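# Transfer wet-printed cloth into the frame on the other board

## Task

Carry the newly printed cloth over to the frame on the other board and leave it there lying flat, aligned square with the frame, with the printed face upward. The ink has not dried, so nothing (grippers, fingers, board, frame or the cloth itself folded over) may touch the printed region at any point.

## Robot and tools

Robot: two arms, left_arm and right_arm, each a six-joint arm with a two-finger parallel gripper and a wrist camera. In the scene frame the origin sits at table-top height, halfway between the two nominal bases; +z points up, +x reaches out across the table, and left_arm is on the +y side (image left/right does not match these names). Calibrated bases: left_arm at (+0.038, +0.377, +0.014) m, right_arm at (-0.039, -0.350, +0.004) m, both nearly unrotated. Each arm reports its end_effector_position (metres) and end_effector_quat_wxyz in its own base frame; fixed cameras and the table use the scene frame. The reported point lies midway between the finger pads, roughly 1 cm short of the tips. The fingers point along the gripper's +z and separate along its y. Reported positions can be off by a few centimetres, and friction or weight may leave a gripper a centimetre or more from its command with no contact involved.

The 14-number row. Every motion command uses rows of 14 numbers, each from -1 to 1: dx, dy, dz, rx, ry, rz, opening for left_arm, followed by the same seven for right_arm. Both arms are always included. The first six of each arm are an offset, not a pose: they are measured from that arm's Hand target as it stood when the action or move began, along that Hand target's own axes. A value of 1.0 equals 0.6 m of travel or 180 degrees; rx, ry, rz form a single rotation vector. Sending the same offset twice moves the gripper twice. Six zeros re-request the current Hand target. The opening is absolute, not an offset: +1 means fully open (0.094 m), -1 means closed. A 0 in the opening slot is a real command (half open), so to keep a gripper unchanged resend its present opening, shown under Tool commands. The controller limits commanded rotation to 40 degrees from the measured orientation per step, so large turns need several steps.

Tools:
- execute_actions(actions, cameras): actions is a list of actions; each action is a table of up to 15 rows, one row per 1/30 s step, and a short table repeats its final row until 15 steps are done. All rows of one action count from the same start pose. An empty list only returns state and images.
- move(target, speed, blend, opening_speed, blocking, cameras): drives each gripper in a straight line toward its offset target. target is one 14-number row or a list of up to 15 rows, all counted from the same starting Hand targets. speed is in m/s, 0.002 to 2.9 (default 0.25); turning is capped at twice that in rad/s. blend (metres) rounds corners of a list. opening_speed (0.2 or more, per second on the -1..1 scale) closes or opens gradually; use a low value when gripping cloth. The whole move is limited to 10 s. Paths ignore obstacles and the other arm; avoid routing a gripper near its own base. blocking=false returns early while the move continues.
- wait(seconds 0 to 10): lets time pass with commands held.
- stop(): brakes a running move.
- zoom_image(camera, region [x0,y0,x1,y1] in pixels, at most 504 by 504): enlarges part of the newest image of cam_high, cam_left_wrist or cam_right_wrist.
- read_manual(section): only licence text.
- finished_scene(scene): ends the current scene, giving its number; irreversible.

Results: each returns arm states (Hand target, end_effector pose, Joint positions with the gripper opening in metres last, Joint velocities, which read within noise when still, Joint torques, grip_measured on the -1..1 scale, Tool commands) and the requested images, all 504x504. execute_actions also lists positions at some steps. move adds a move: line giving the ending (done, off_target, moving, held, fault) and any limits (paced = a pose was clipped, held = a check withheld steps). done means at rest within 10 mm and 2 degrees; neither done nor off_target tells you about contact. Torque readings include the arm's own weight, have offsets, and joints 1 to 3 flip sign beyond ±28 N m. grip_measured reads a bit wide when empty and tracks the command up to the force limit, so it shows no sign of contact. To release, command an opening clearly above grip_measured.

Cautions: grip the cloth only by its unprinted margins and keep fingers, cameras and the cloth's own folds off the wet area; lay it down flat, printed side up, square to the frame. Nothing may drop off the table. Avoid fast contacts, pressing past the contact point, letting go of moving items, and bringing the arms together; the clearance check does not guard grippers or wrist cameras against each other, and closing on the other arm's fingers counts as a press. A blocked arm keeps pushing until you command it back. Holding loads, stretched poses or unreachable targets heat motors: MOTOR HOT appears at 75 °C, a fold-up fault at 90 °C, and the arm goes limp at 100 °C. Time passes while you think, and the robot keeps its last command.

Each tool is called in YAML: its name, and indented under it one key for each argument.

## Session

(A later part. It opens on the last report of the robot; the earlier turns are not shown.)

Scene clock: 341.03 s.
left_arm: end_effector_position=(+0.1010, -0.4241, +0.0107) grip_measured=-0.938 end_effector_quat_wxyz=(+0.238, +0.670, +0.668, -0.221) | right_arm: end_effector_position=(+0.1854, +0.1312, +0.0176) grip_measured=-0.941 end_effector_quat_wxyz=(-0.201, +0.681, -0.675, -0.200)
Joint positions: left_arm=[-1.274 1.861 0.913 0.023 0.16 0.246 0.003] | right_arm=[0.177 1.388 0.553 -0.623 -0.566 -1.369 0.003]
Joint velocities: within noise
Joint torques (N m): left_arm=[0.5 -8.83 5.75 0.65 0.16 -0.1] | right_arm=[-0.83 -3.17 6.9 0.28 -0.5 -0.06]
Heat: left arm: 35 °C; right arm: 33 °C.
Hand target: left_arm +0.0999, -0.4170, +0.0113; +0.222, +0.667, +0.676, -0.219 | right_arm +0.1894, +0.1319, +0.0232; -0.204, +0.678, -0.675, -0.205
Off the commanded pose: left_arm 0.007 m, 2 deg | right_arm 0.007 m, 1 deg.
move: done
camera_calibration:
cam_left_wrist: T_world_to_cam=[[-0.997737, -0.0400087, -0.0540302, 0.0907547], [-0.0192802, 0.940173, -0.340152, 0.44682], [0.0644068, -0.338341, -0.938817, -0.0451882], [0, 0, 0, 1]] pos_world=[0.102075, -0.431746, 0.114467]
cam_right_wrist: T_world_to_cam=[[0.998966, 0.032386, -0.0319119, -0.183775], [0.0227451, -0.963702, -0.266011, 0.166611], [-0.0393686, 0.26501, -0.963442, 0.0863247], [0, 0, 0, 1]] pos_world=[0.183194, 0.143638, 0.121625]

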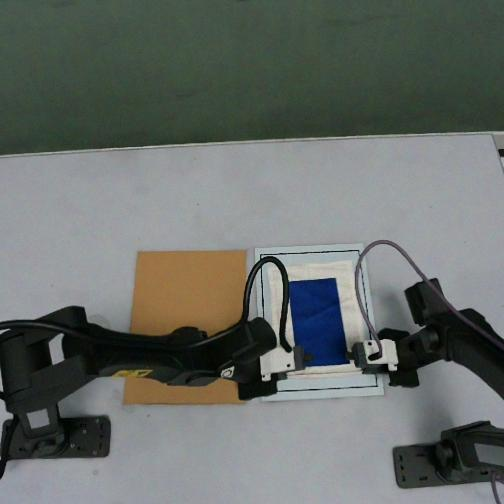

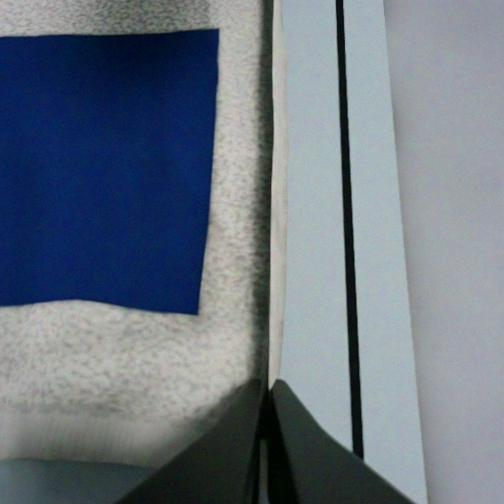

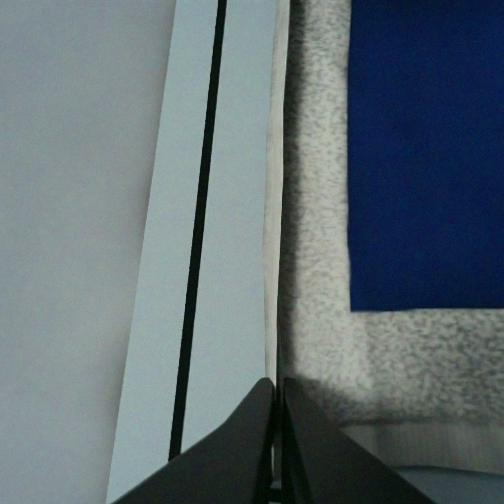

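move:
  target: [0,0,0,0,0,0,-1,0,0.015,0,0,0,0,-1]
  speed: 0.03

zoom_image:
  camera: "cam_high"
  region: [230, 230, 410, 410]

Scene clock: 352.87 s.
left_arm: end_effector_position=(+0.1009, -0.4242, +0.0107) grip_measured=-0.938 end_effector_quat_wxyz=(+0.238, +0.670, +0.668, -0.222) | right_arm: end_effector_position=(+0.1857, +0.1313, +0.0202) grip_measured=-0.941 end_effector_quat_wxyz=(-0.205, +0.681, -0.674, -0.198)
Joint positions: left_arm=[-1.274 1.861 0.913 0.023 0.161 0.245 0.003] | right_arm=[0.177 1.374 0.553 -0.628 -0.567 -1.37 0.003]
Joint velocities: within noise
Joint torques (N m): left_arm=[0.51 -8.81 5.74 0.68 0.16 -0.12] | right_arm=[-0.05 -5.14 4.46 0.3 -0.48 0.02]
Heat: left arm: 35 °C; right arm: 33 °C.
Hand target: left_arm +0.1000, -0.4170, +0.0113; +0.222, +0.667, +0.676, -0.219 | right_arm +0.1804, +0.1318, +0.0232; -0.204, +0.678, -0.675, -0.205
Off the commanded pose: left_arm 0.007 m, 2 deg | right_arm 0.006 m, 1 deg.
move: done
camera_calibration:
cam_left_wrist: T_world_to_cam=[[-0.997787, -0.0398462, -0.0532385, 0.0907382], [-0.0193825, 0.940099, -0.340351, 0.446822], [0.0636111, -0.338566, -0.93879, -0.0452085], [0, 0, 0, 1]] pos_world=[0.102074, -0.431747, 0.114465]
cam_right_wrist: T_world_to_cam=[[0.999214, 0.0327388, -0.0223356, -0.184364], [0.0255734, -0.963161, -0.267708, 0.166834], [-0.0302772, 0.266927, -0.963241, 0.0868707], [0, 0, 0, 1]] pos_world=[0.182583, 0.143536, 0.124222]

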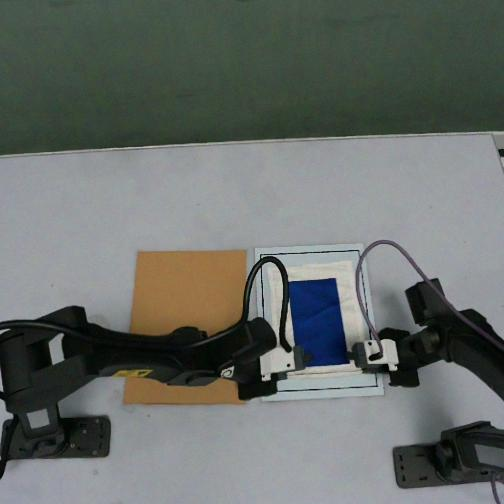

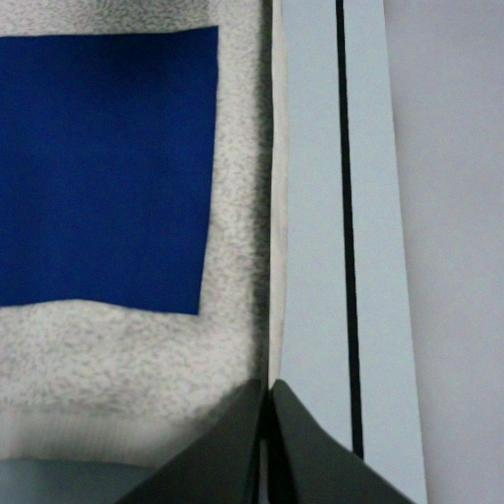

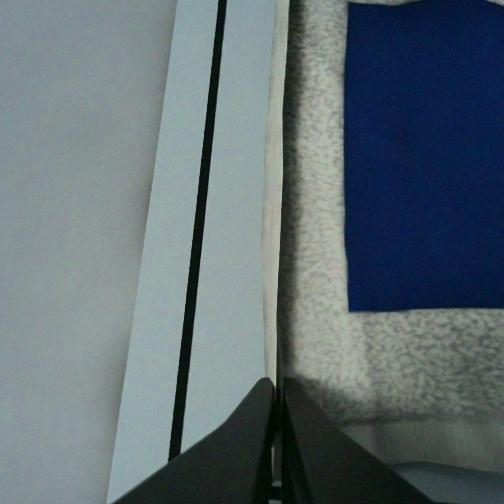

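Scaled by 2.800.

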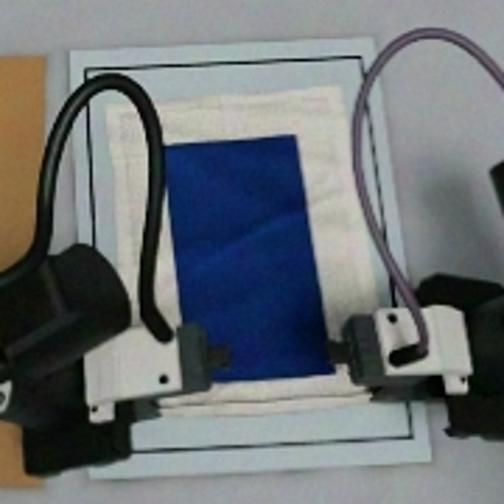

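move:
  target: [0,0,0,0,0,0,-1,0,0.012,0,0,0,0,-1]
  speed: 0.03

zoom_image:
  camera: "cam_high"
  region: [230, 230, 410, 410]

Scene clock: 356.30 s.
left_arm: end_effector_position=(+0.1008, -0.4241, +0.0106) grip_measured=-0.938 end_effector_quat_wxyz=(+0.237, +0.670, +0.668, -0.222) | right_arm: end_effector_position=(+0.1819, +0.1307, +0.0220) grip_measured=-0.941 end_effector_quat_wxyz=(-0.209, +0.680, -0.675, -0.195)
Joint positions: left_arm=[-1.274 1.861 0.913 0.023 0.161 0.245 0.003] | right_arm=[0.177 1.341 0.536 -0.633 -0.567 -1.363 0.003]
Joint velocities: within noise
Joint torques (N m): left_arm=[0.57 -8.92 5.96 0.69 0.12 -0.12] | right_arm=[0.58 -4.9 4.08 0.32 -0.47 0.02]
Heat: left arm: 36 °C; right arm: 33 °C.
Hand target: left_arm +0.0999, -0.4169, +0.0112; +0.222, +0.667, +0.676, -0.219 | right_arm +0.1733, +0.1318, +0.0233; -0.204, +0.678, -0.675, -0.205
Off the commanded pose: left_arm 0.007 m, 2 deg | right_arm 0.009 m, 1 deg.
move: done
camera_calibration:
cam_left_wrist: T_world_to_cam=[[-0.997814, -0.0395993, -0.0529061, 0.090713], [-0.0192858, 0.940224, -0.34001, 0.446731], [0.0632078, -0.338246, -0.938933, -0.0449744], [0, 0, 0, 1]] pos_world=[0.101973, -0.431647, 0.114464]
cam_right_wrist: T_world_to_cam=[[0.999514, 0.0276869, -0.014333, -0.180029], [0.0228033, -0.96273, -0.269502, 0.167196], [-0.0212605, 0.269044, -0.962893, 0.0866566], [0, 0, 0, 1]] pos_world=[0.177972, 0.142634, 0.12592]

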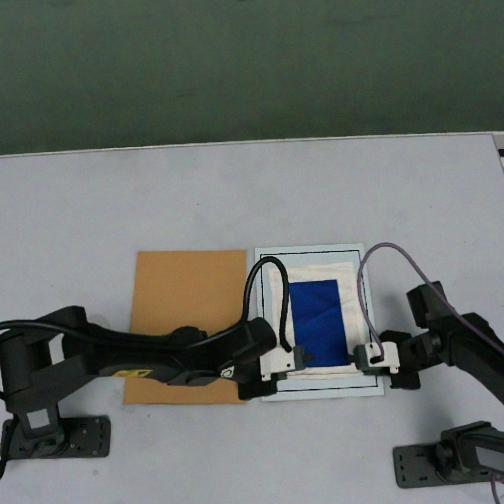

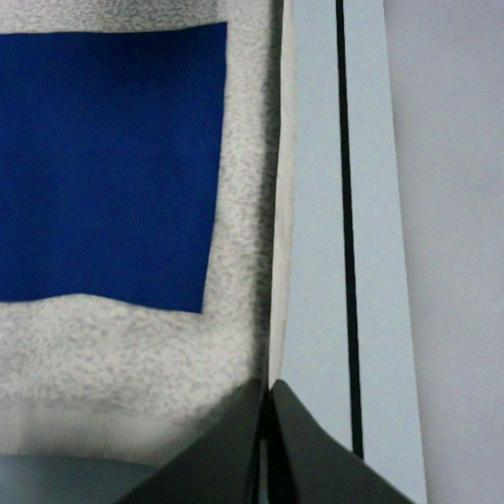

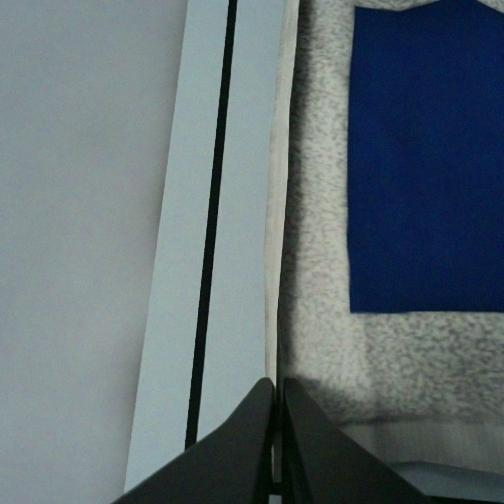

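Scaled by 2.800.

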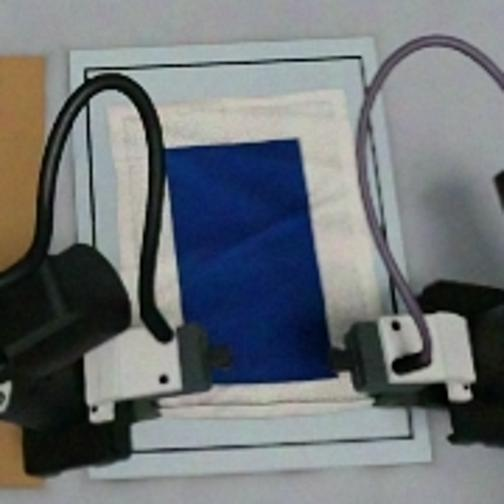

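move:
  target: [0.0133,0,-0.0015,0,0,0,-1,0.0148,0,-0.0018,0,0,0,-1]
  speed: 0.03

zoom_image:
  camera: "cam_high"
  region: [230, 230, 410, 410]

Scene clock: 366.37 s.
left_arm: end_effector_position=(+0.1019, -0.4218, +0.0100) grip_measured=-0.938 end_effector_quat_wxyz=(+0.237, +0.668, +0.669, -0.223) | right_arm: end_effector_position=(+0.1812, +0.1259, +0.0206) grip_measured=-0.941 end_effector_quat_wxyz=(-0.212, +0.683, -0.671, -0.195)
Joint positions: left_arm=[-1.268 1.857 0.901 0.031 0.166 0.245 0.003] | right_arm=[0.148 1.341 0.528 -0.638 -0.574 -1.404 0.003]
Joint velocities: within noise
Joint torques (N m): left_arm=[0.55 -9.16 4.04 0.82 0.15 -0.05] | right_arm=[-0.94 -3.7 4.07 0.27 -0.42 -0.08]
Heat: left arm: 36 °C; right arm: 33 °C.
Hand target: left_arm +0.1000, -0.4099, +0.0071; +0.222, +0.667, +0.677, -0.219 | right_arm +0.1732, +0.1238, +0.0192; -0.204, +0.678, -0.676, -0.205
Off the commanded pose: left_arm 0.012 m, 2 deg | right_arm 0.008 m, 2 deg.
move: off_target (left_arm)
camera_calibration:
cam_left_wrist: T_world_to_cam=[[-0.997849, -0.0427452, -0.0496995, 0.0904641], [-0.0231882, 0.939303, -0.342304, 0.444433], [0.0613147, -0.340415, -0.938274, -0.0456853], [0, 0, 0, 1]] pos_world=[0.103376, -0.429142, 0.113762]
cam_right_wrist: T_world_to_cam=[[0.999391, 0.0342563, -0.00668919, -0.180134], [0.0311253, -0.961419, -0.273322, 0.160698], [-0.0157941, 0.272947, -0.961899, 0.0851437], [0, 0, 0, 1]] pos_world=[0.176367, 0.137429, 0.124617]

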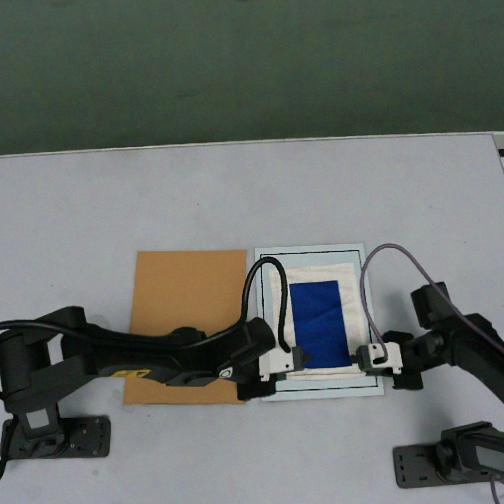

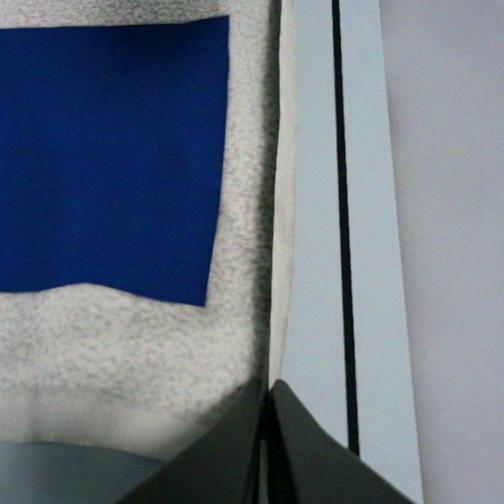

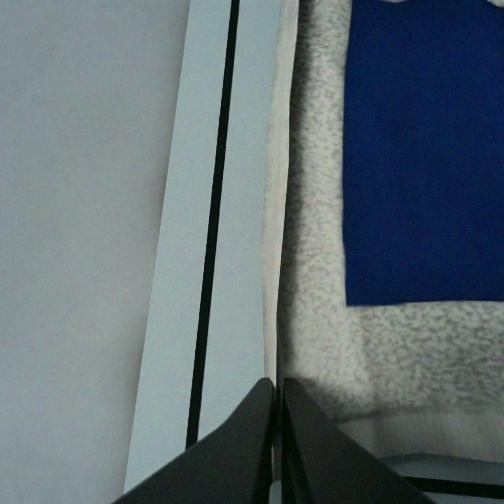

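Scaled by 2.800.

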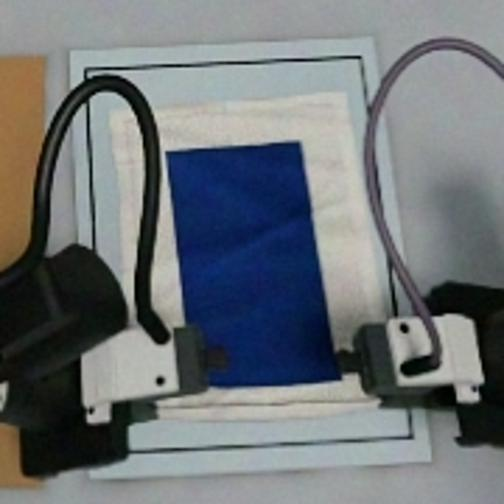

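move:
  target: [0.0057,0,0.0082,0,0,0,-1,0.0057,0,0.0082,0,0,0,-1]
  speed: 0.02

move:
  target: [0,0,0,0,0,0,-0.75,0,0,0,0,0,0,-0.75]
  speed: 0.02
  opening_speed: 0.2

zoom_image:
  camera: "cam_high"
  region: [230, 230, 410, 410]

Scene clock: 374.70 s.
left_arm: end_effector_position=(+0.1014, -0.4223, +0.0098) grip_measured=-0.938 end_effector_quat_wxyz=(+0.241, +0.667, +0.667, -0.227) | right_arm: end_effector_position=(+0.1754, +0.1255, +0.0165) grip_measured=-0.941 end_effector_quat_wxyz=(-0.205, +0.682, -0.673, -0.202)
Joint positions: left_arm=[-1.268 1.857 0.893 0.049 0.169 0.245 0.003] | right_arm=[0.148 1.347 0.514 -0.639 -0.577 -1.406 0.003]
Joint velocities: within noise
Joint torques (N m): left_arm=[0.73 -7.95 4.1 0.89 0.12 -0.06] | right_arm=[-0.96 -2.77 3.79 0.55 -0.41 -0.09]
Heat: left arm: 35 °C; right arm: 32 °C.
Hand target: left_arm +0.0999, -0.4102, +0.0012; +0.222, +0.667, +0.676, -0.219 | right_arm +0.1734, +0.1237, +0.0133; -0.204, +0.678, -0.675, -0.205
Off the commanded pose: left_arm 0.015 m, 3 deg | right_arm 0.004 m, 1 deg.
move: off_target (left_arm)
camera_calibration:
cam_left_wrist: T_world_to_cam=[[-0.99791, -0.0413348, -0.049672, 0.0905865], [-0.02129, 0.93605, -0.351222, 0.443358], [0.0610131, -0.349431, -0.934974, -0.0497731], [0, 0, 0, 1]] pos_world=[0.102873, -0.428653, 0.11368]
cam_right_wrist: T_world_to_cam=[[0.998981, 0.0364295, -0.0266456, -0.174195], [0.0277554, -0.961385, -0.273804, 0.159946], [-0.0355912, 0.272786, -0.961416, 0.0846326], [0, 0, 0, 1]] pos_world=[0.17259, 0.137029, 0.120519]

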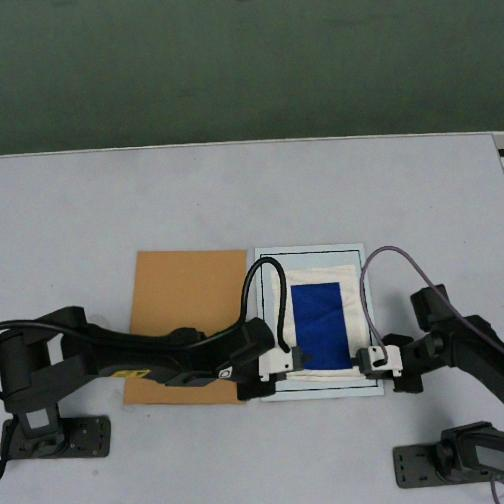

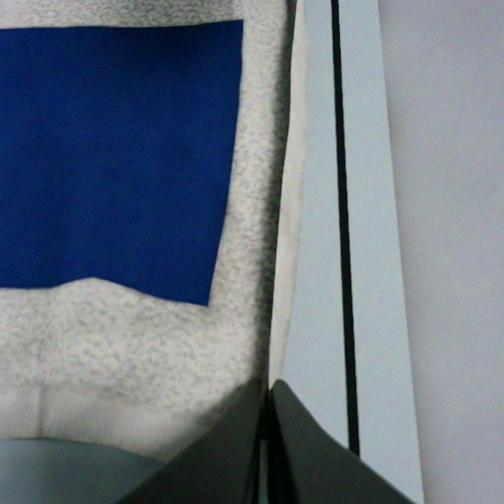

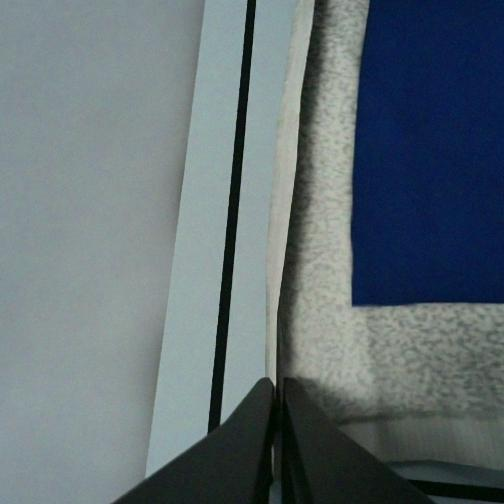

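Scene clock: 376.17 s.
left_arm: end_effector_position=(+0.0996, -0.4221, +0.0096) grip_measured=-0.753 end_effector_quat_wxyz=(+0.238, +0.668, +0.666, -0.230) | right_arm: end_effector_position=(+0.1760, +0.1242, +0.0161) grip_measured=-0.752 end_effector_quat_wxyz=(-0.205, +0.681, -0.674, -0.200)
Joint positions: left_arm=[-1.268 1.857 0.891 0.049 0.179 0.245 0.012] | right_arm=[0.144 1.347 0.514 -0.639 -0.573 -1.407 0.012]
Joint velocities: within noise
Joint torques (N m): left_arm=[0.49 -7.92 4.05 0.89 0.08 -0.04] | right_arm=[-0.57 -2.88 3.85 0.55 -0.46 -0.05]
Heat: left arm: 35 °C; right arm: 32 °C.
Hand target: left_arm +0.0999, -0.4101, +0.0012; +0.222, +0.667, +0.677, -0.219 | right_arm +0.1733, +0.1237, +0.0133; -0.204, +0.678, -0.675, -0.205
Off the commanded pose: left_arm 0.015 m, 2 deg | right_arm 0.004 m, 1 deg.
move: off_target (left_arm)
camera_calibration:
cam_left_wrist: T_world_to_cam=[[-0.998503, -0.0353399, -0.0417588, 0.0913033], [-0.0184053, 0.935854, -0.351907, 0.442693], [0.0515165, -0.350611, -0.935103, -0.0493363], [0, 0, 0, 1]] pos_world=[0.101856, -0.428367, 0.113465]
cam_right_wrist: T_world_to_cam=[[0.999148, 0.0320666, -0.0259818, -0.174284], [0.0238659, -0.96252, -0.270159, 0.15935], [-0.0336711, 0.269309, -0.962465, 0.0847822], [0, 0, 0, 1]] pos_world=[0.173187, 0.136133, 0.120122]

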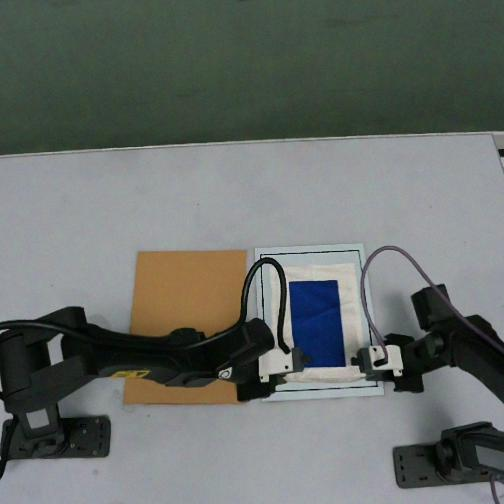

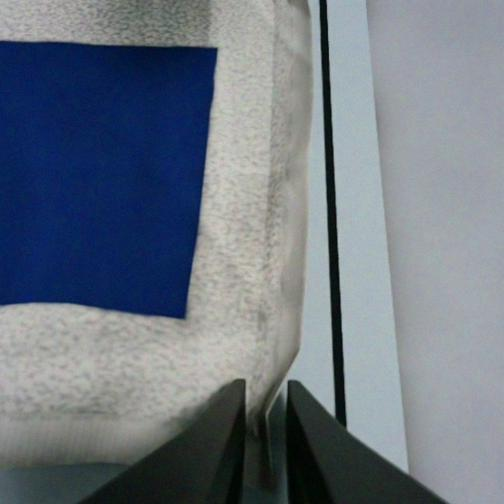

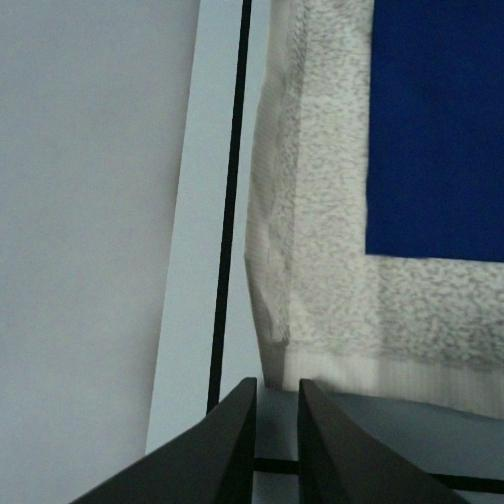

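Scaled by 2.800.

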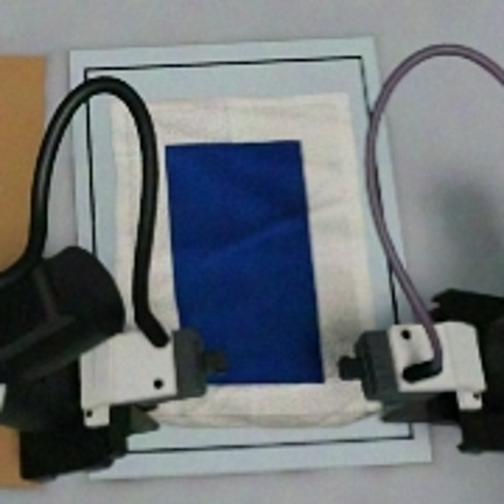

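move:
  target: [-0.0478,0,-0.0683,0,0,0,-0.75,-0.0478,0,-0.0683,0,0,0,-0.75]
  speed: 0.03

zoom_image:
  camera: "cam_high"
  region: [230, 230, 410, 410]

Scene clock: 383.87 s.
left_arm: end_effector_position=(+0.0931, -0.4003, +0.0302) grip_measured=-0.752 end_effector_quat_wxyz=(+0.201, +0.675, +0.679, -0.210) | right_arm: end_effector_position=(+0.1686, +0.1230, +0.0527) grip_measured=-0.752 end_effector_quat_wxyz=(-0.193, +0.678, -0.678, -0.208)
Joint positions: left_arm=[-1.268 1.756 0.926 -0.175 0.177 0.245 0.012] | right_arm=[0.144 1.25 0.615 -0.868 -0.572 -1.406 0.012]
Joint velocities: within noise
Joint torques (N m): left_arm=[0.73 -9.58 8.46 0.92 0.07 -0.03] | right_arm=[0.09 -4.29 7.41 0.22 -0.46 0.01]
Heat: left arm: 35 °C; right arm: 32 °C.
Hand target: left_arm +0.1000, -0.4089, +0.0513; +0.222, +0.667, +0.676, -0.219 | right_arm +0.1733, +0.1249, +0.0632; -0.204, +0.678, -0.675, -0.205
Off the commanded pose: left_arm 0.024 m, 3 deg | right_arm 0.012 m, 1 deg.
move: off_target (left_arm, right_arm)
camera_calibration:
cam_left_wrist: T_world_to_cam=[[-0.99923, -0.0338632, -0.0198161, 0.0864353], [-0.0272424, 0.962276, -0.270707, 0.438314], [0.0282356, -0.269958, -0.962458, 0.0131835], [0, 0, 0, 1]] pos_world=[0.0979373, -0.415293, 0.133056]
cam_right_wrist: T_world_to_cam=[[0.997957, 0.0314504, -0.0556186, -0.164123], [0.0155807, -0.963976, -0.265533, 0.169518], [-0.0619662, 0.264124, -0.962496, 0.125448], [0, 0, 0, 1]] pos_world=[0.16892, 0.135439, 0.156627]

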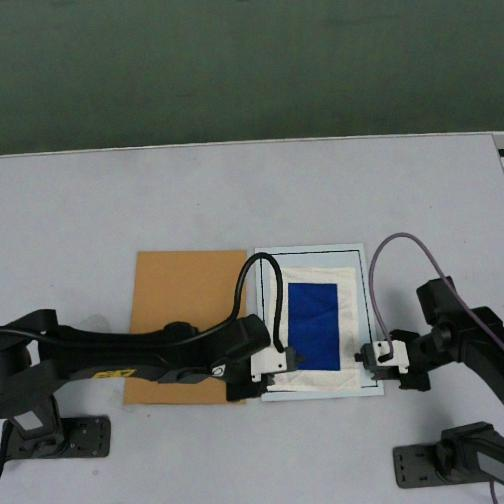

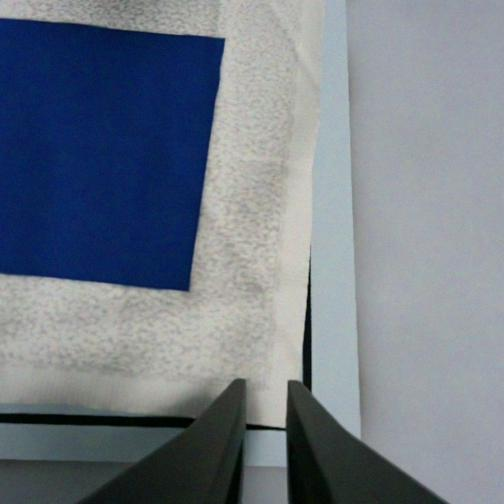

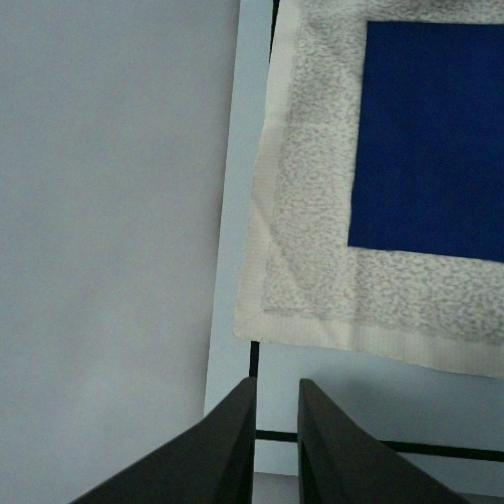

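Scaled by 2.800.

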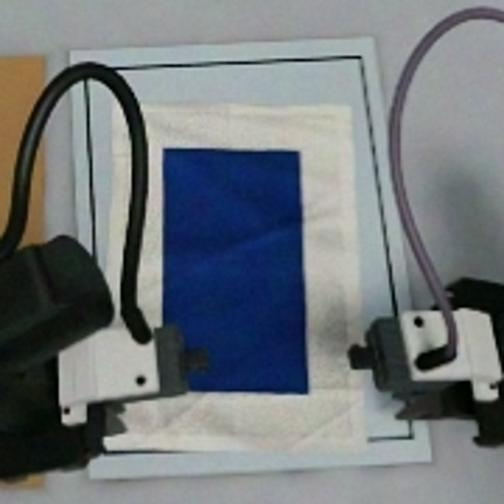

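move:
  target:
    - [-0.0592,0,-0.0804,0,0,0,-0.75,-0.0415,0,-0.0623,0,0,0,-0.75]
    - [-0.0915,0.4157,-0.0563,0,0,0,-0.4,-0.0603,-0.4195,-0.0497,0,0,0,-0.4]
  speed: 0.08

zoom_image:
  camera: "cam_high"
  region: [230, 230, 410, 410]

Scene clock: 428.63 s.
left_arm: end_effector_position=(+0.3481, -0.4257, +0.1048) grip_measured=-0.402 end_effector_quat_wxyz=(+0.218, +0.664, +0.683, -0.212) | right_arm: end_effector_position=(+0.4221, +0.1403, +0.1046) grip_measured=-0.402 end_effector_quat_wxyz=(-0.201, +0.680, -0.676, -0.200)
Joint positions: left_arm=[-0.753 2.266 1.992 -0.833 0.425 0.687 0.028] | right_arm=[0.1 2.166 1.875 -1.215 -0.571 -1.458 0.028]
Joint velocities: within noise
Joint torques (N m): left_arm=[0.12 -10.84 9.59 0.72 0.39 0.1] | right_arm=[-0.62 -10 7.94 0.2 -0.5 -0.07]
Heat: left arm: 34 °C; right arm: 33 °C.
Hand target: left_arm +0.3496, -0.4296, +0.1108; +0.222, +0.667, +0.677, -0.219 | right_arm +0.4249, +0.1396, +0.1080; -0.204, +0.678, -0.675, -0.205
Off the commanded pose: left_arm 0.007 m, 1 deg | right_arm 0.005 m, 1 deg.
move: done
camera_calibration:
cam_left_wrist: T_world_to_cam=[[-0.997568, -0.0620683, -0.0317111, 0.330577], [-0.0498108, 0.953094, -0.298547, 0.496802], [0.048754, -0.296241, -0.953868, 0.0517196], [0, 0, 0, 1]] pos_world=[0.351998, -0.43766, 0.208135]
cam_right_wrist: T_world_to_cam=[[0.999023, 0.030728, -0.0317772, -0.417555], [0.021245, -0.964171, -0.26443, 0.19368], [-0.0387641, 0.263497, -0.963881, 0.176971], [0, 0, 0, 1]] pos_world=[0.419893, 0.15294, 0.208526]

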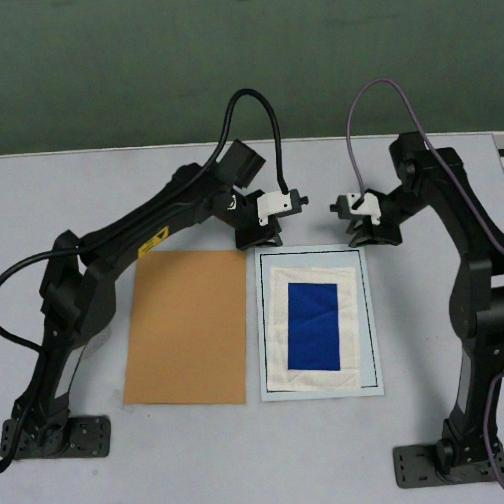

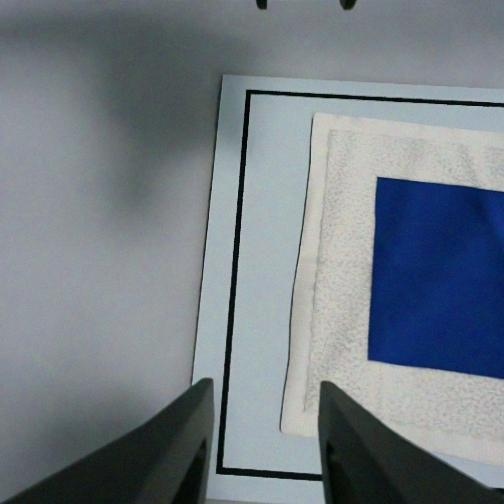

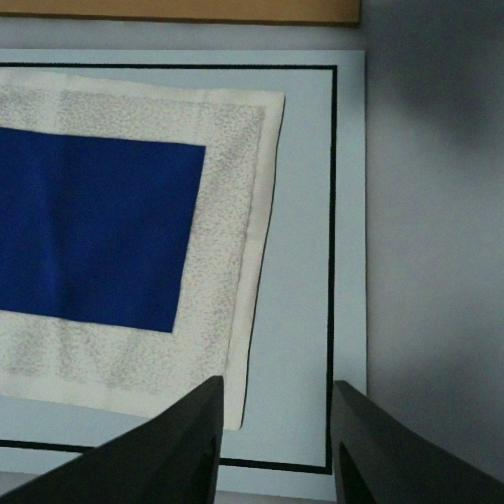

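Scaled by 2.800.

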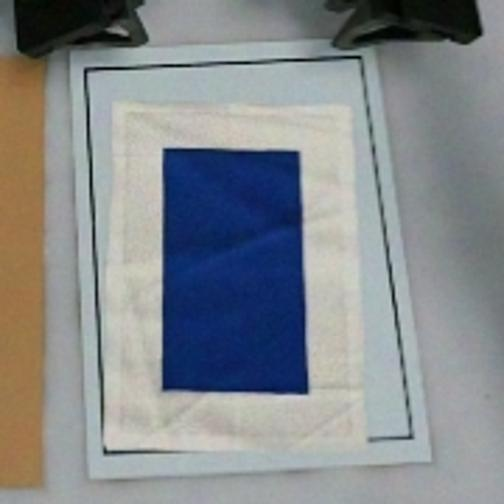

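move:
  target: [0.0783,-0.026,0.1057,0,0,0,-0.4,0.0677,0.0342,0.0928,0,0,0,-0.4]
  speed: 0.08

Scene clock: 454.07 s.
left_arm: end_effector_position=(+0.3358, -0.4254, +0.0344) grip_measured=-0.402 end_effector_quat_wxyz=(+0.219, +0.668, +0.678, -0.214) | right_arm: end_effector_position=(+0.4021, +0.1377, +0.0337) grip_measured=-0.402 end_effector_quat_wxyz=(-0.191, +0.679, -0.678, -0.208)
Joint positions: left_arm=[-0.769 2.279 1.726 -0.548 0.425 0.685 0.028] | right_arm=[0.099 2.166 1.589 -0.958 -0.571 -1.463 0.028]
Joint velocities: within noise
Joint torques (N m): left_arm=[-0.4 -11.12 6 1.07 0.27 -0.11] | right_arm=[-0.72 -11.97 4.45 0.52 -0.52 -0.05]
Heat: left arm: 38 °C; right arm: 37 °C.
Hand target: left_arm +0.3340, -0.4296, +0.0319; +0.222, +0.667, +0.676, -0.219 | right_arm +0.4044, +0.1365, +0.0392; -0.204, +0.678, -0.676, -0.205
Off the commanded pose: left_arm 0.005 m, 1 deg | right_arm 0.006 m, 2 deg.
move: done
camera_calibration:
cam_left_wrist: T_world_to_cam=[[-0.998214, -0.0483914, -0.0350276, 0.322149], [-0.0355112, 0.952181, -0.303463, 0.469941], [0.0480376, -0.301677, -0.952199, -0.016952], [0, 0, 0, 1]] pos_world=[0.339077, -0.436994, 0.137752]
cam_right_wrist: T_world_to_cam=[[0.99777, 0.0335424, -0.0577072, -0.398833], [0.0172761, -0.964878, -0.26213, 0.174377], [-0.0644729, 0.260549, -0.963306, 0.119314], [0, 0, 0, 1]] pos_world=[0.402624, 0.150543, 0.13763]

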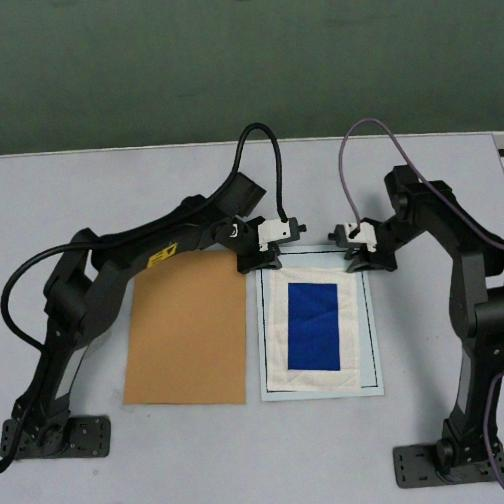

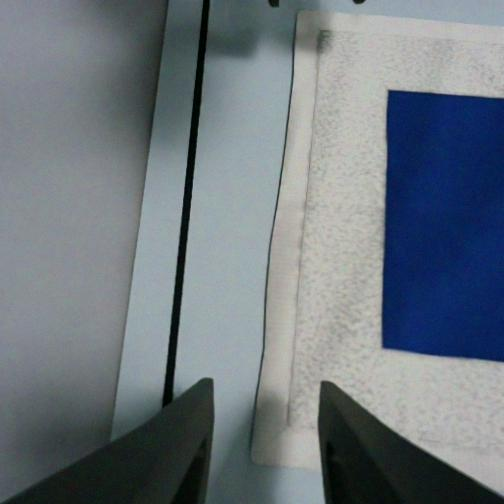

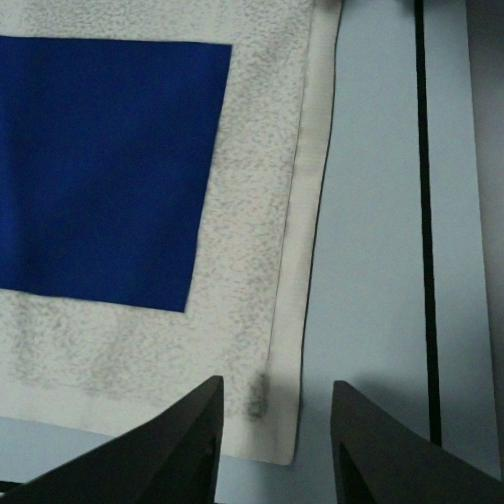

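move:
  target: [0.0317,-0.0067,0.0428,0,0,0,-0.4,0.0267,0,0.0401,0,0,0,-0.4]
  speed: 0.03

Scene clock: 466.60 s.
left_arm: end_effector_position=(+0.3347, -0.4286, +0.0123) grip_measured=-0.402 end_effector_quat_wxyz=(+0.230, +0.668, +0.674, -0.216) | right_arm: end_effector_position=(+0.4040, +0.1382, +0.0174) grip_measured=-0.401 end_effector_quat_wxyz=(-0.201, +0.681, -0.675, -0.201)
Joint positions: left_arm=[-0.774 2.3 1.658 -0.432 0.426 0.679 0.028] | right_arm=[0.099 2.176 1.533 -0.866 -0.573 -1.463 0.028]
Joint velocities: within noise
Joint torques (N m): left_arm=[-0.57 -9.99 5.26 1.07 0.2 -0.11] | right_arm=[-0.75 -9.62 4.23 0.61 -0.5 -0.04]
Heat: left arm: 37 °C; right arm: 39 °C.
Hand target: left_arm +0.3300, -0.4296, -0.0001; +0.222, +0.667, +0.676, -0.219 | right_arm +0.4043, +0.1365, +0.0101; -0.204, +0.678, -0.676, -0.205
Off the commanded pose: left_arm 0.013 m, 1 deg | right_arm 0.007 m, 1 deg.
move: off_target (left_arm)
camera_calibration:
cam_left_wrist: T_world_to_cam=[[-0.997649, -0.0482049, -0.0487132, 0.320223], [-0.0299872, 0.946201, -0.322188, 0.46198], [0.0616235, -0.31997, -0.945422, -0.0513258], [0, 0, 0, 1]] pos_world=[0.336487, -0.438112, 0.115919]
cam_right_wrist: T_world_to_cam=[[0.998913, 0.0338771, -0.0320201, -0.402576], [0.0241429, -0.963588, -0.266299, 0.167761], [-0.0398756, 0.265237, -0.963358, 0.0929461], [0, 0, 0, 1]] pos_world=[0.401795, 0.150638, 0.121324]

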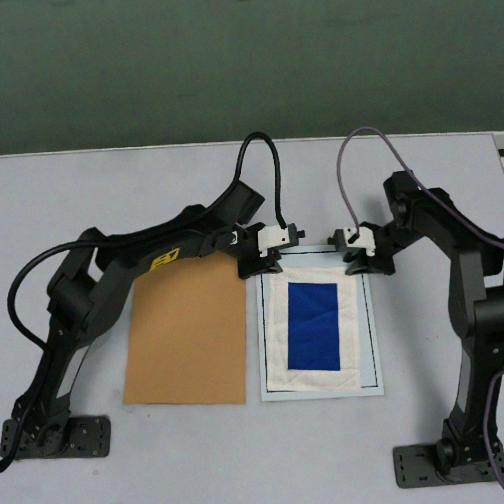

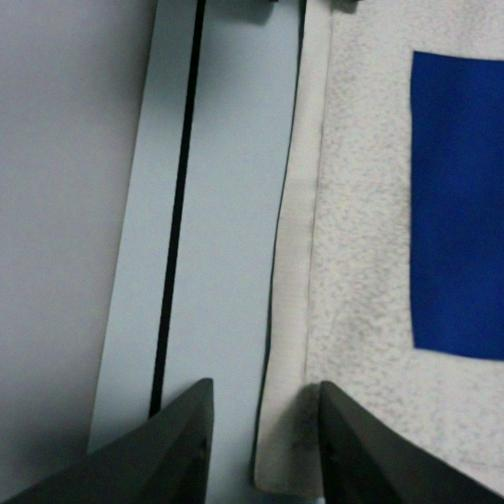

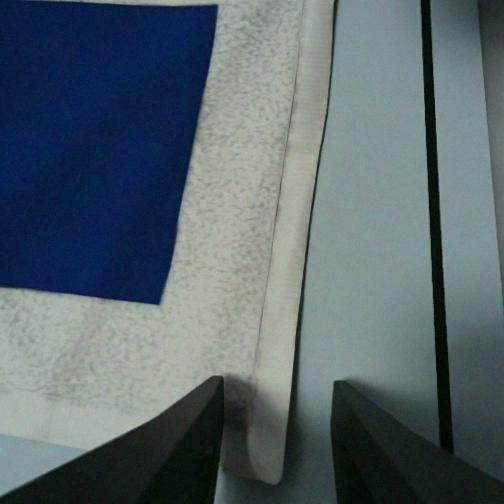

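move:
  target: [-0.006,-0.0133,-0.0082,0,0,0,-0.4,-0.0073,0.0117,-0.011,0,0,0,-0.4]
  speed: 0.03

move:
  target: [0.0118,0,0.0161,0,0,0,-0.4,0.0095,0,0.0138,0,0,0,-0.4]
  speed: 0.03

Scene clock: 473.63 s.
left_arm: end_effector_position=(+0.3334, -0.4312, +0.0110) grip_measured=-0.402 end_effector_quat_wxyz=(+0.235, +0.665, +0.674, -0.220) | right_arm: end_effector_position=(+0.4018, +0.1396, +0.0161) grip_measured=-0.401 end_effector_quat_wxyz=(-0.207, +0.678, -0.674, -0.208)
Joint positions: left_arm=[-0.778 2.299 1.642 -0.402 0.43 0.666 0.028] | right_arm=[0.096 2.174 1.517 -0.854 -0.593 -1.463 0.028]
Joint velocities: within noise
Joint torques (N m): left_arm=[-1.2 -11.96 4.36 0.83 0.14 -0.07] | right_arm=[-0.31 -12.22 3.51 0.4 -0.28 -0.05]
Heat: left arm: 36 °C; right arm: 38 °C.
Hand target: left_arm +0.3220, -0.4298, +0.0061; +0.222, +0.667, +0.676, -0.219 | right_arm +0.3973, +0.1364, +0.0181; -0.204, +0.678, -0.676, -0.205
Off the commanded pose: left_arm 0.013 m, 2 deg | right_arm 0.006 m, 0 deg.
move: off_target (left_arm)
camera_calibration:
cam_left_wrist: T_world_to_cam=[[-0.997413, -0.0533375, -0.0481814, 0.316425], [-0.0341813, 0.941657, -0.334834, 0.463559], [0.0632296, -0.332322, -0.941044, -0.0592086], [0, 0, 0, 1]] pos_world=[0.335195, -0.439312, 0.114743]
cam_right_wrist: T_world_to_cam=[[0.998849, 0.0326723, -0.0351254, -0.400213], [0.0213331, -0.958355, -0.284782, 0.169499], [-0.0429671, 0.283704, -0.957949, 0.0898809], [0, 0, 0, 1]] pos_world=[0.399998, 0.150017, 0.120314]

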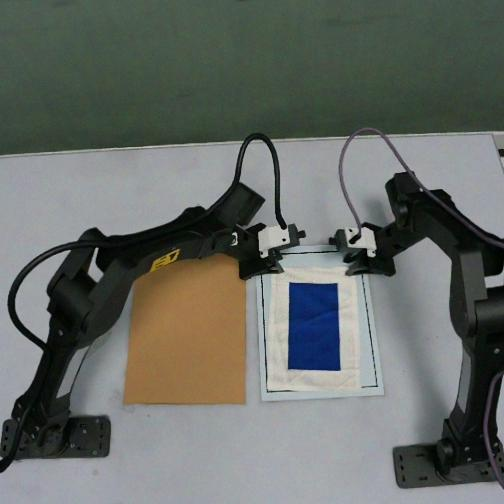

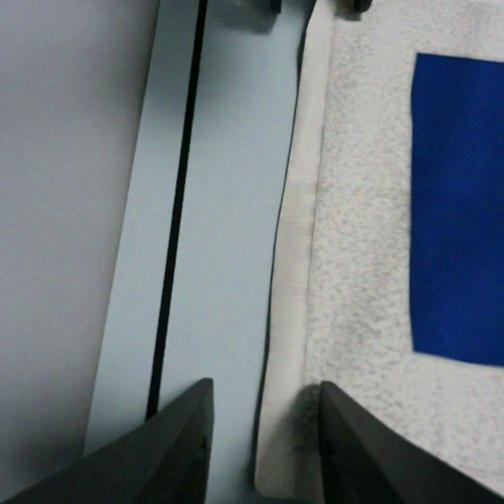

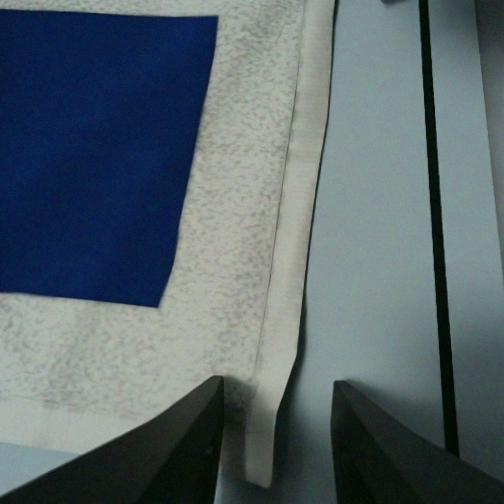

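Scene clock: 474.50 s.
left_arm: end_effector_position=(+0.3341, -0.4340, +0.0106) grip_measured=-0.402 end_effector_quat_wxyz=(+0.245, +0.665, +0.669, -0.224) | right_arm: end_effector_position=(+0.4020, +0.1401, +0.0153) grip_measured=-0.401 end_effector_quat_wxyz=(-0.214, +0.675, -0.673, -0.213)
Joint positions: left_arm=[-0.778 2.299 1.627 -0.364 0.439 0.665 0.028] | right_arm=[0.091 2.174 1.506 -0.837 -0.61 -1.463 0.028]
Joint velocities: within noise
Joint torques (N m): left_arm=[-1.29 -10.69 4.27 0.89 0.05 -0.08] | right_arm=[0.06 -10.96 3.1 0.57 -0.08 -0.07]
Heat: left arm: 37 °C; right arm: 38 °C.
Hand target: left_arm +0.3219, -0.4297, -0.0060; +0.222, +0.667, +0.676, -0.219 | right_arm +0.3974, +0.1362, +0.0080; -0.204, +0.678, -0.676, -0.205
Off the commanded pose: left_arm 0.021 m, 3 deg | right_arm 0.010 m, 1 deg.
move: off_target (left_arm)
camera_calibration:
cam_left_wrist: T_world_to_cam=[[-0.997104, -0.0508095, -0.0565832, 0.318051], [-0.0274724, 0.934464, -0.354995, 0.460953], [0.0709121, -0.352413, -0.933154, -0.0719382], [0, 0, 0, 1]] pos_world=[0.334895, -0.439936, 0.114503]
cam_right_wrist: T_world_to_cam=[[0.999081, 0.0293247, -0.0312736, -0.400244], [0.0185428, -0.953285, -0.301502, 0.170395], [-0.0386541, 0.300645, -0.952953, 0.0847324], [0, 0, 0, 1]] pos_world=[0.399992, 0.148698, 0.119603]

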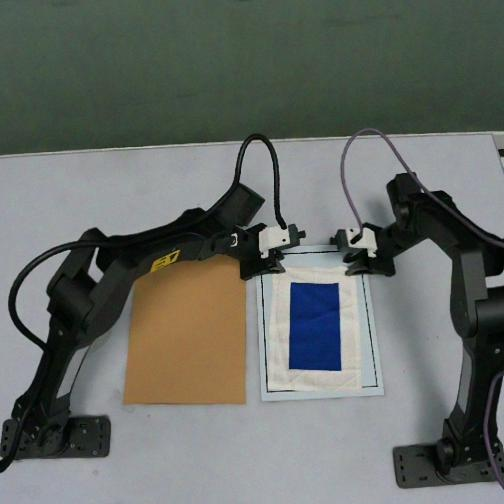

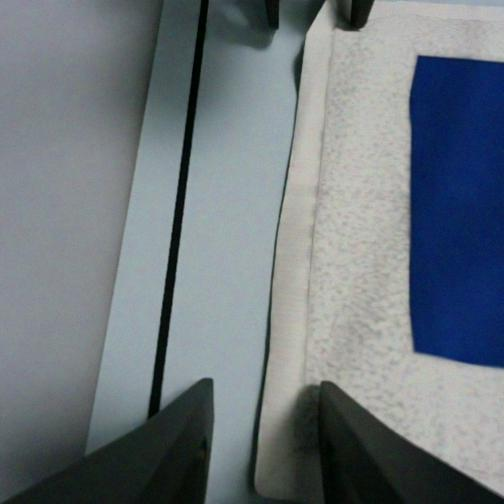

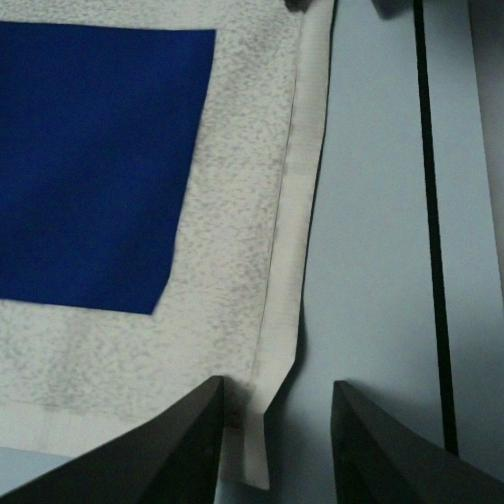

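move:
  target: [-0.0255,0.005,-0.0348,0,0,0,-0.4,-0.0185,0,-0.0277,0,0,0,-0.4]
  speed: 0.04

Scene clock: 482.07 s.
left_arm: end_effector_position=(+0.3318, -0.4318, +0.0117) grip_measured=-0.402 end_effector_quat_wxyz=(+0.236, +0.665, +0.672, -0.223) | right_arm: end_effector_position=(+0.3996, +0.1386, +0.0166) grip_measured=-0.401 end_effector_quat_wxyz=(-0.208, +0.675, -0.675, -0.212)
Joint positions: left_arm=[-0.779 2.296 1.636 -0.397 0.436 0.665 0.028] | right_arm=[0.091 2.168 1.506 -0.853 -0.601 -1.463 0.028]
Joint velocities: within noise
Joint torques (N m): left_arm=[-0.84 -12.83 7.57 0.36 0.08 -0.05] | right_arm=[0.16 -12.94 5.68 0.08 -0.18 -0.04]
Heat: left arm: 38 °C; right arm: 38 °C.
Hand target: left_arm +0.3250, -0.4297, +0.0201; +0.222, +0.667, +0.676, -0.219 | right_arm +0.3974, +0.1362, +0.0280; -0.204, +0.678, -0.676, -0.205
Off the commanded pose: left_arm 0.011 m, 2 deg | right_arm 0.012 m, 1 deg.
move: off_target (left_arm, right_arm)
camera_calibration:
cam_left_wrist: T_world_to_cam=[[-0.997681, -0.0505455, -0.0455924, 0.316066], [-0.0320918, 0.939947, -0.339809, 0.462977], [0.0600303, -0.337558, -0.939389, -0.0599174], [0, 0, 0, 1]] pos_world=[0.333788, -0.439423, 0.115448]
cam_right_wrist: T_world_to_cam=[[0.998799, 0.0285095, -0.0398581, -0.397228], [0.0156183, -0.956132, -0.29252, 0.170854], [-0.0464492, 0.291546, -0.955428, 0.0908118], [0, 0, 0, 1]] pos_world=[0.398301, 0.148208, 0.12091]

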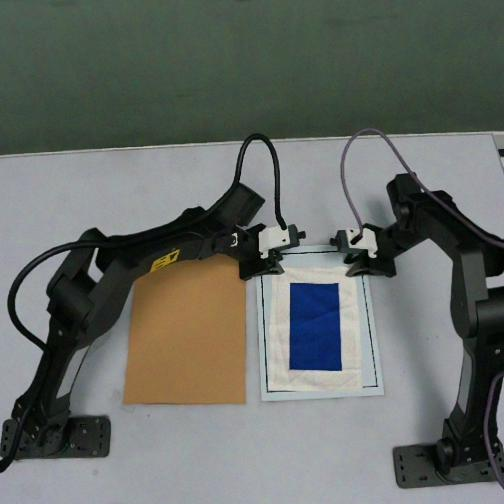

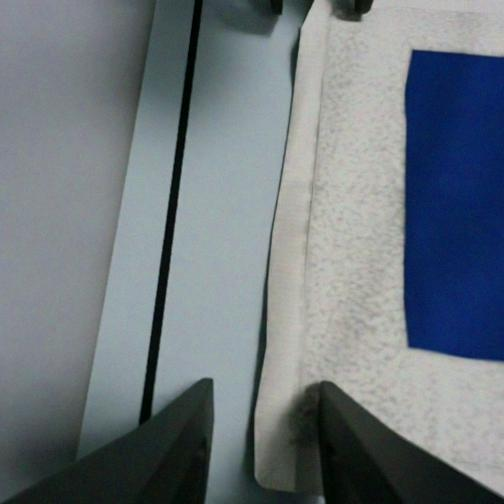

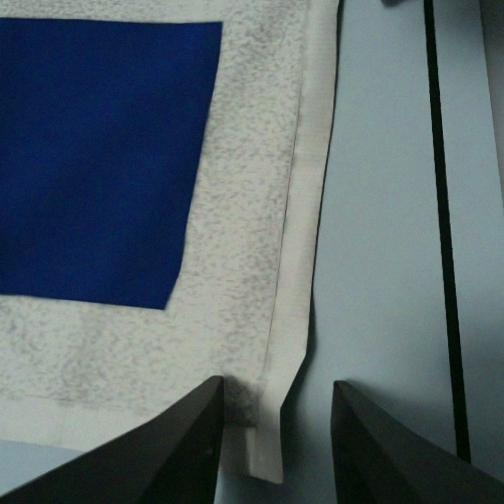

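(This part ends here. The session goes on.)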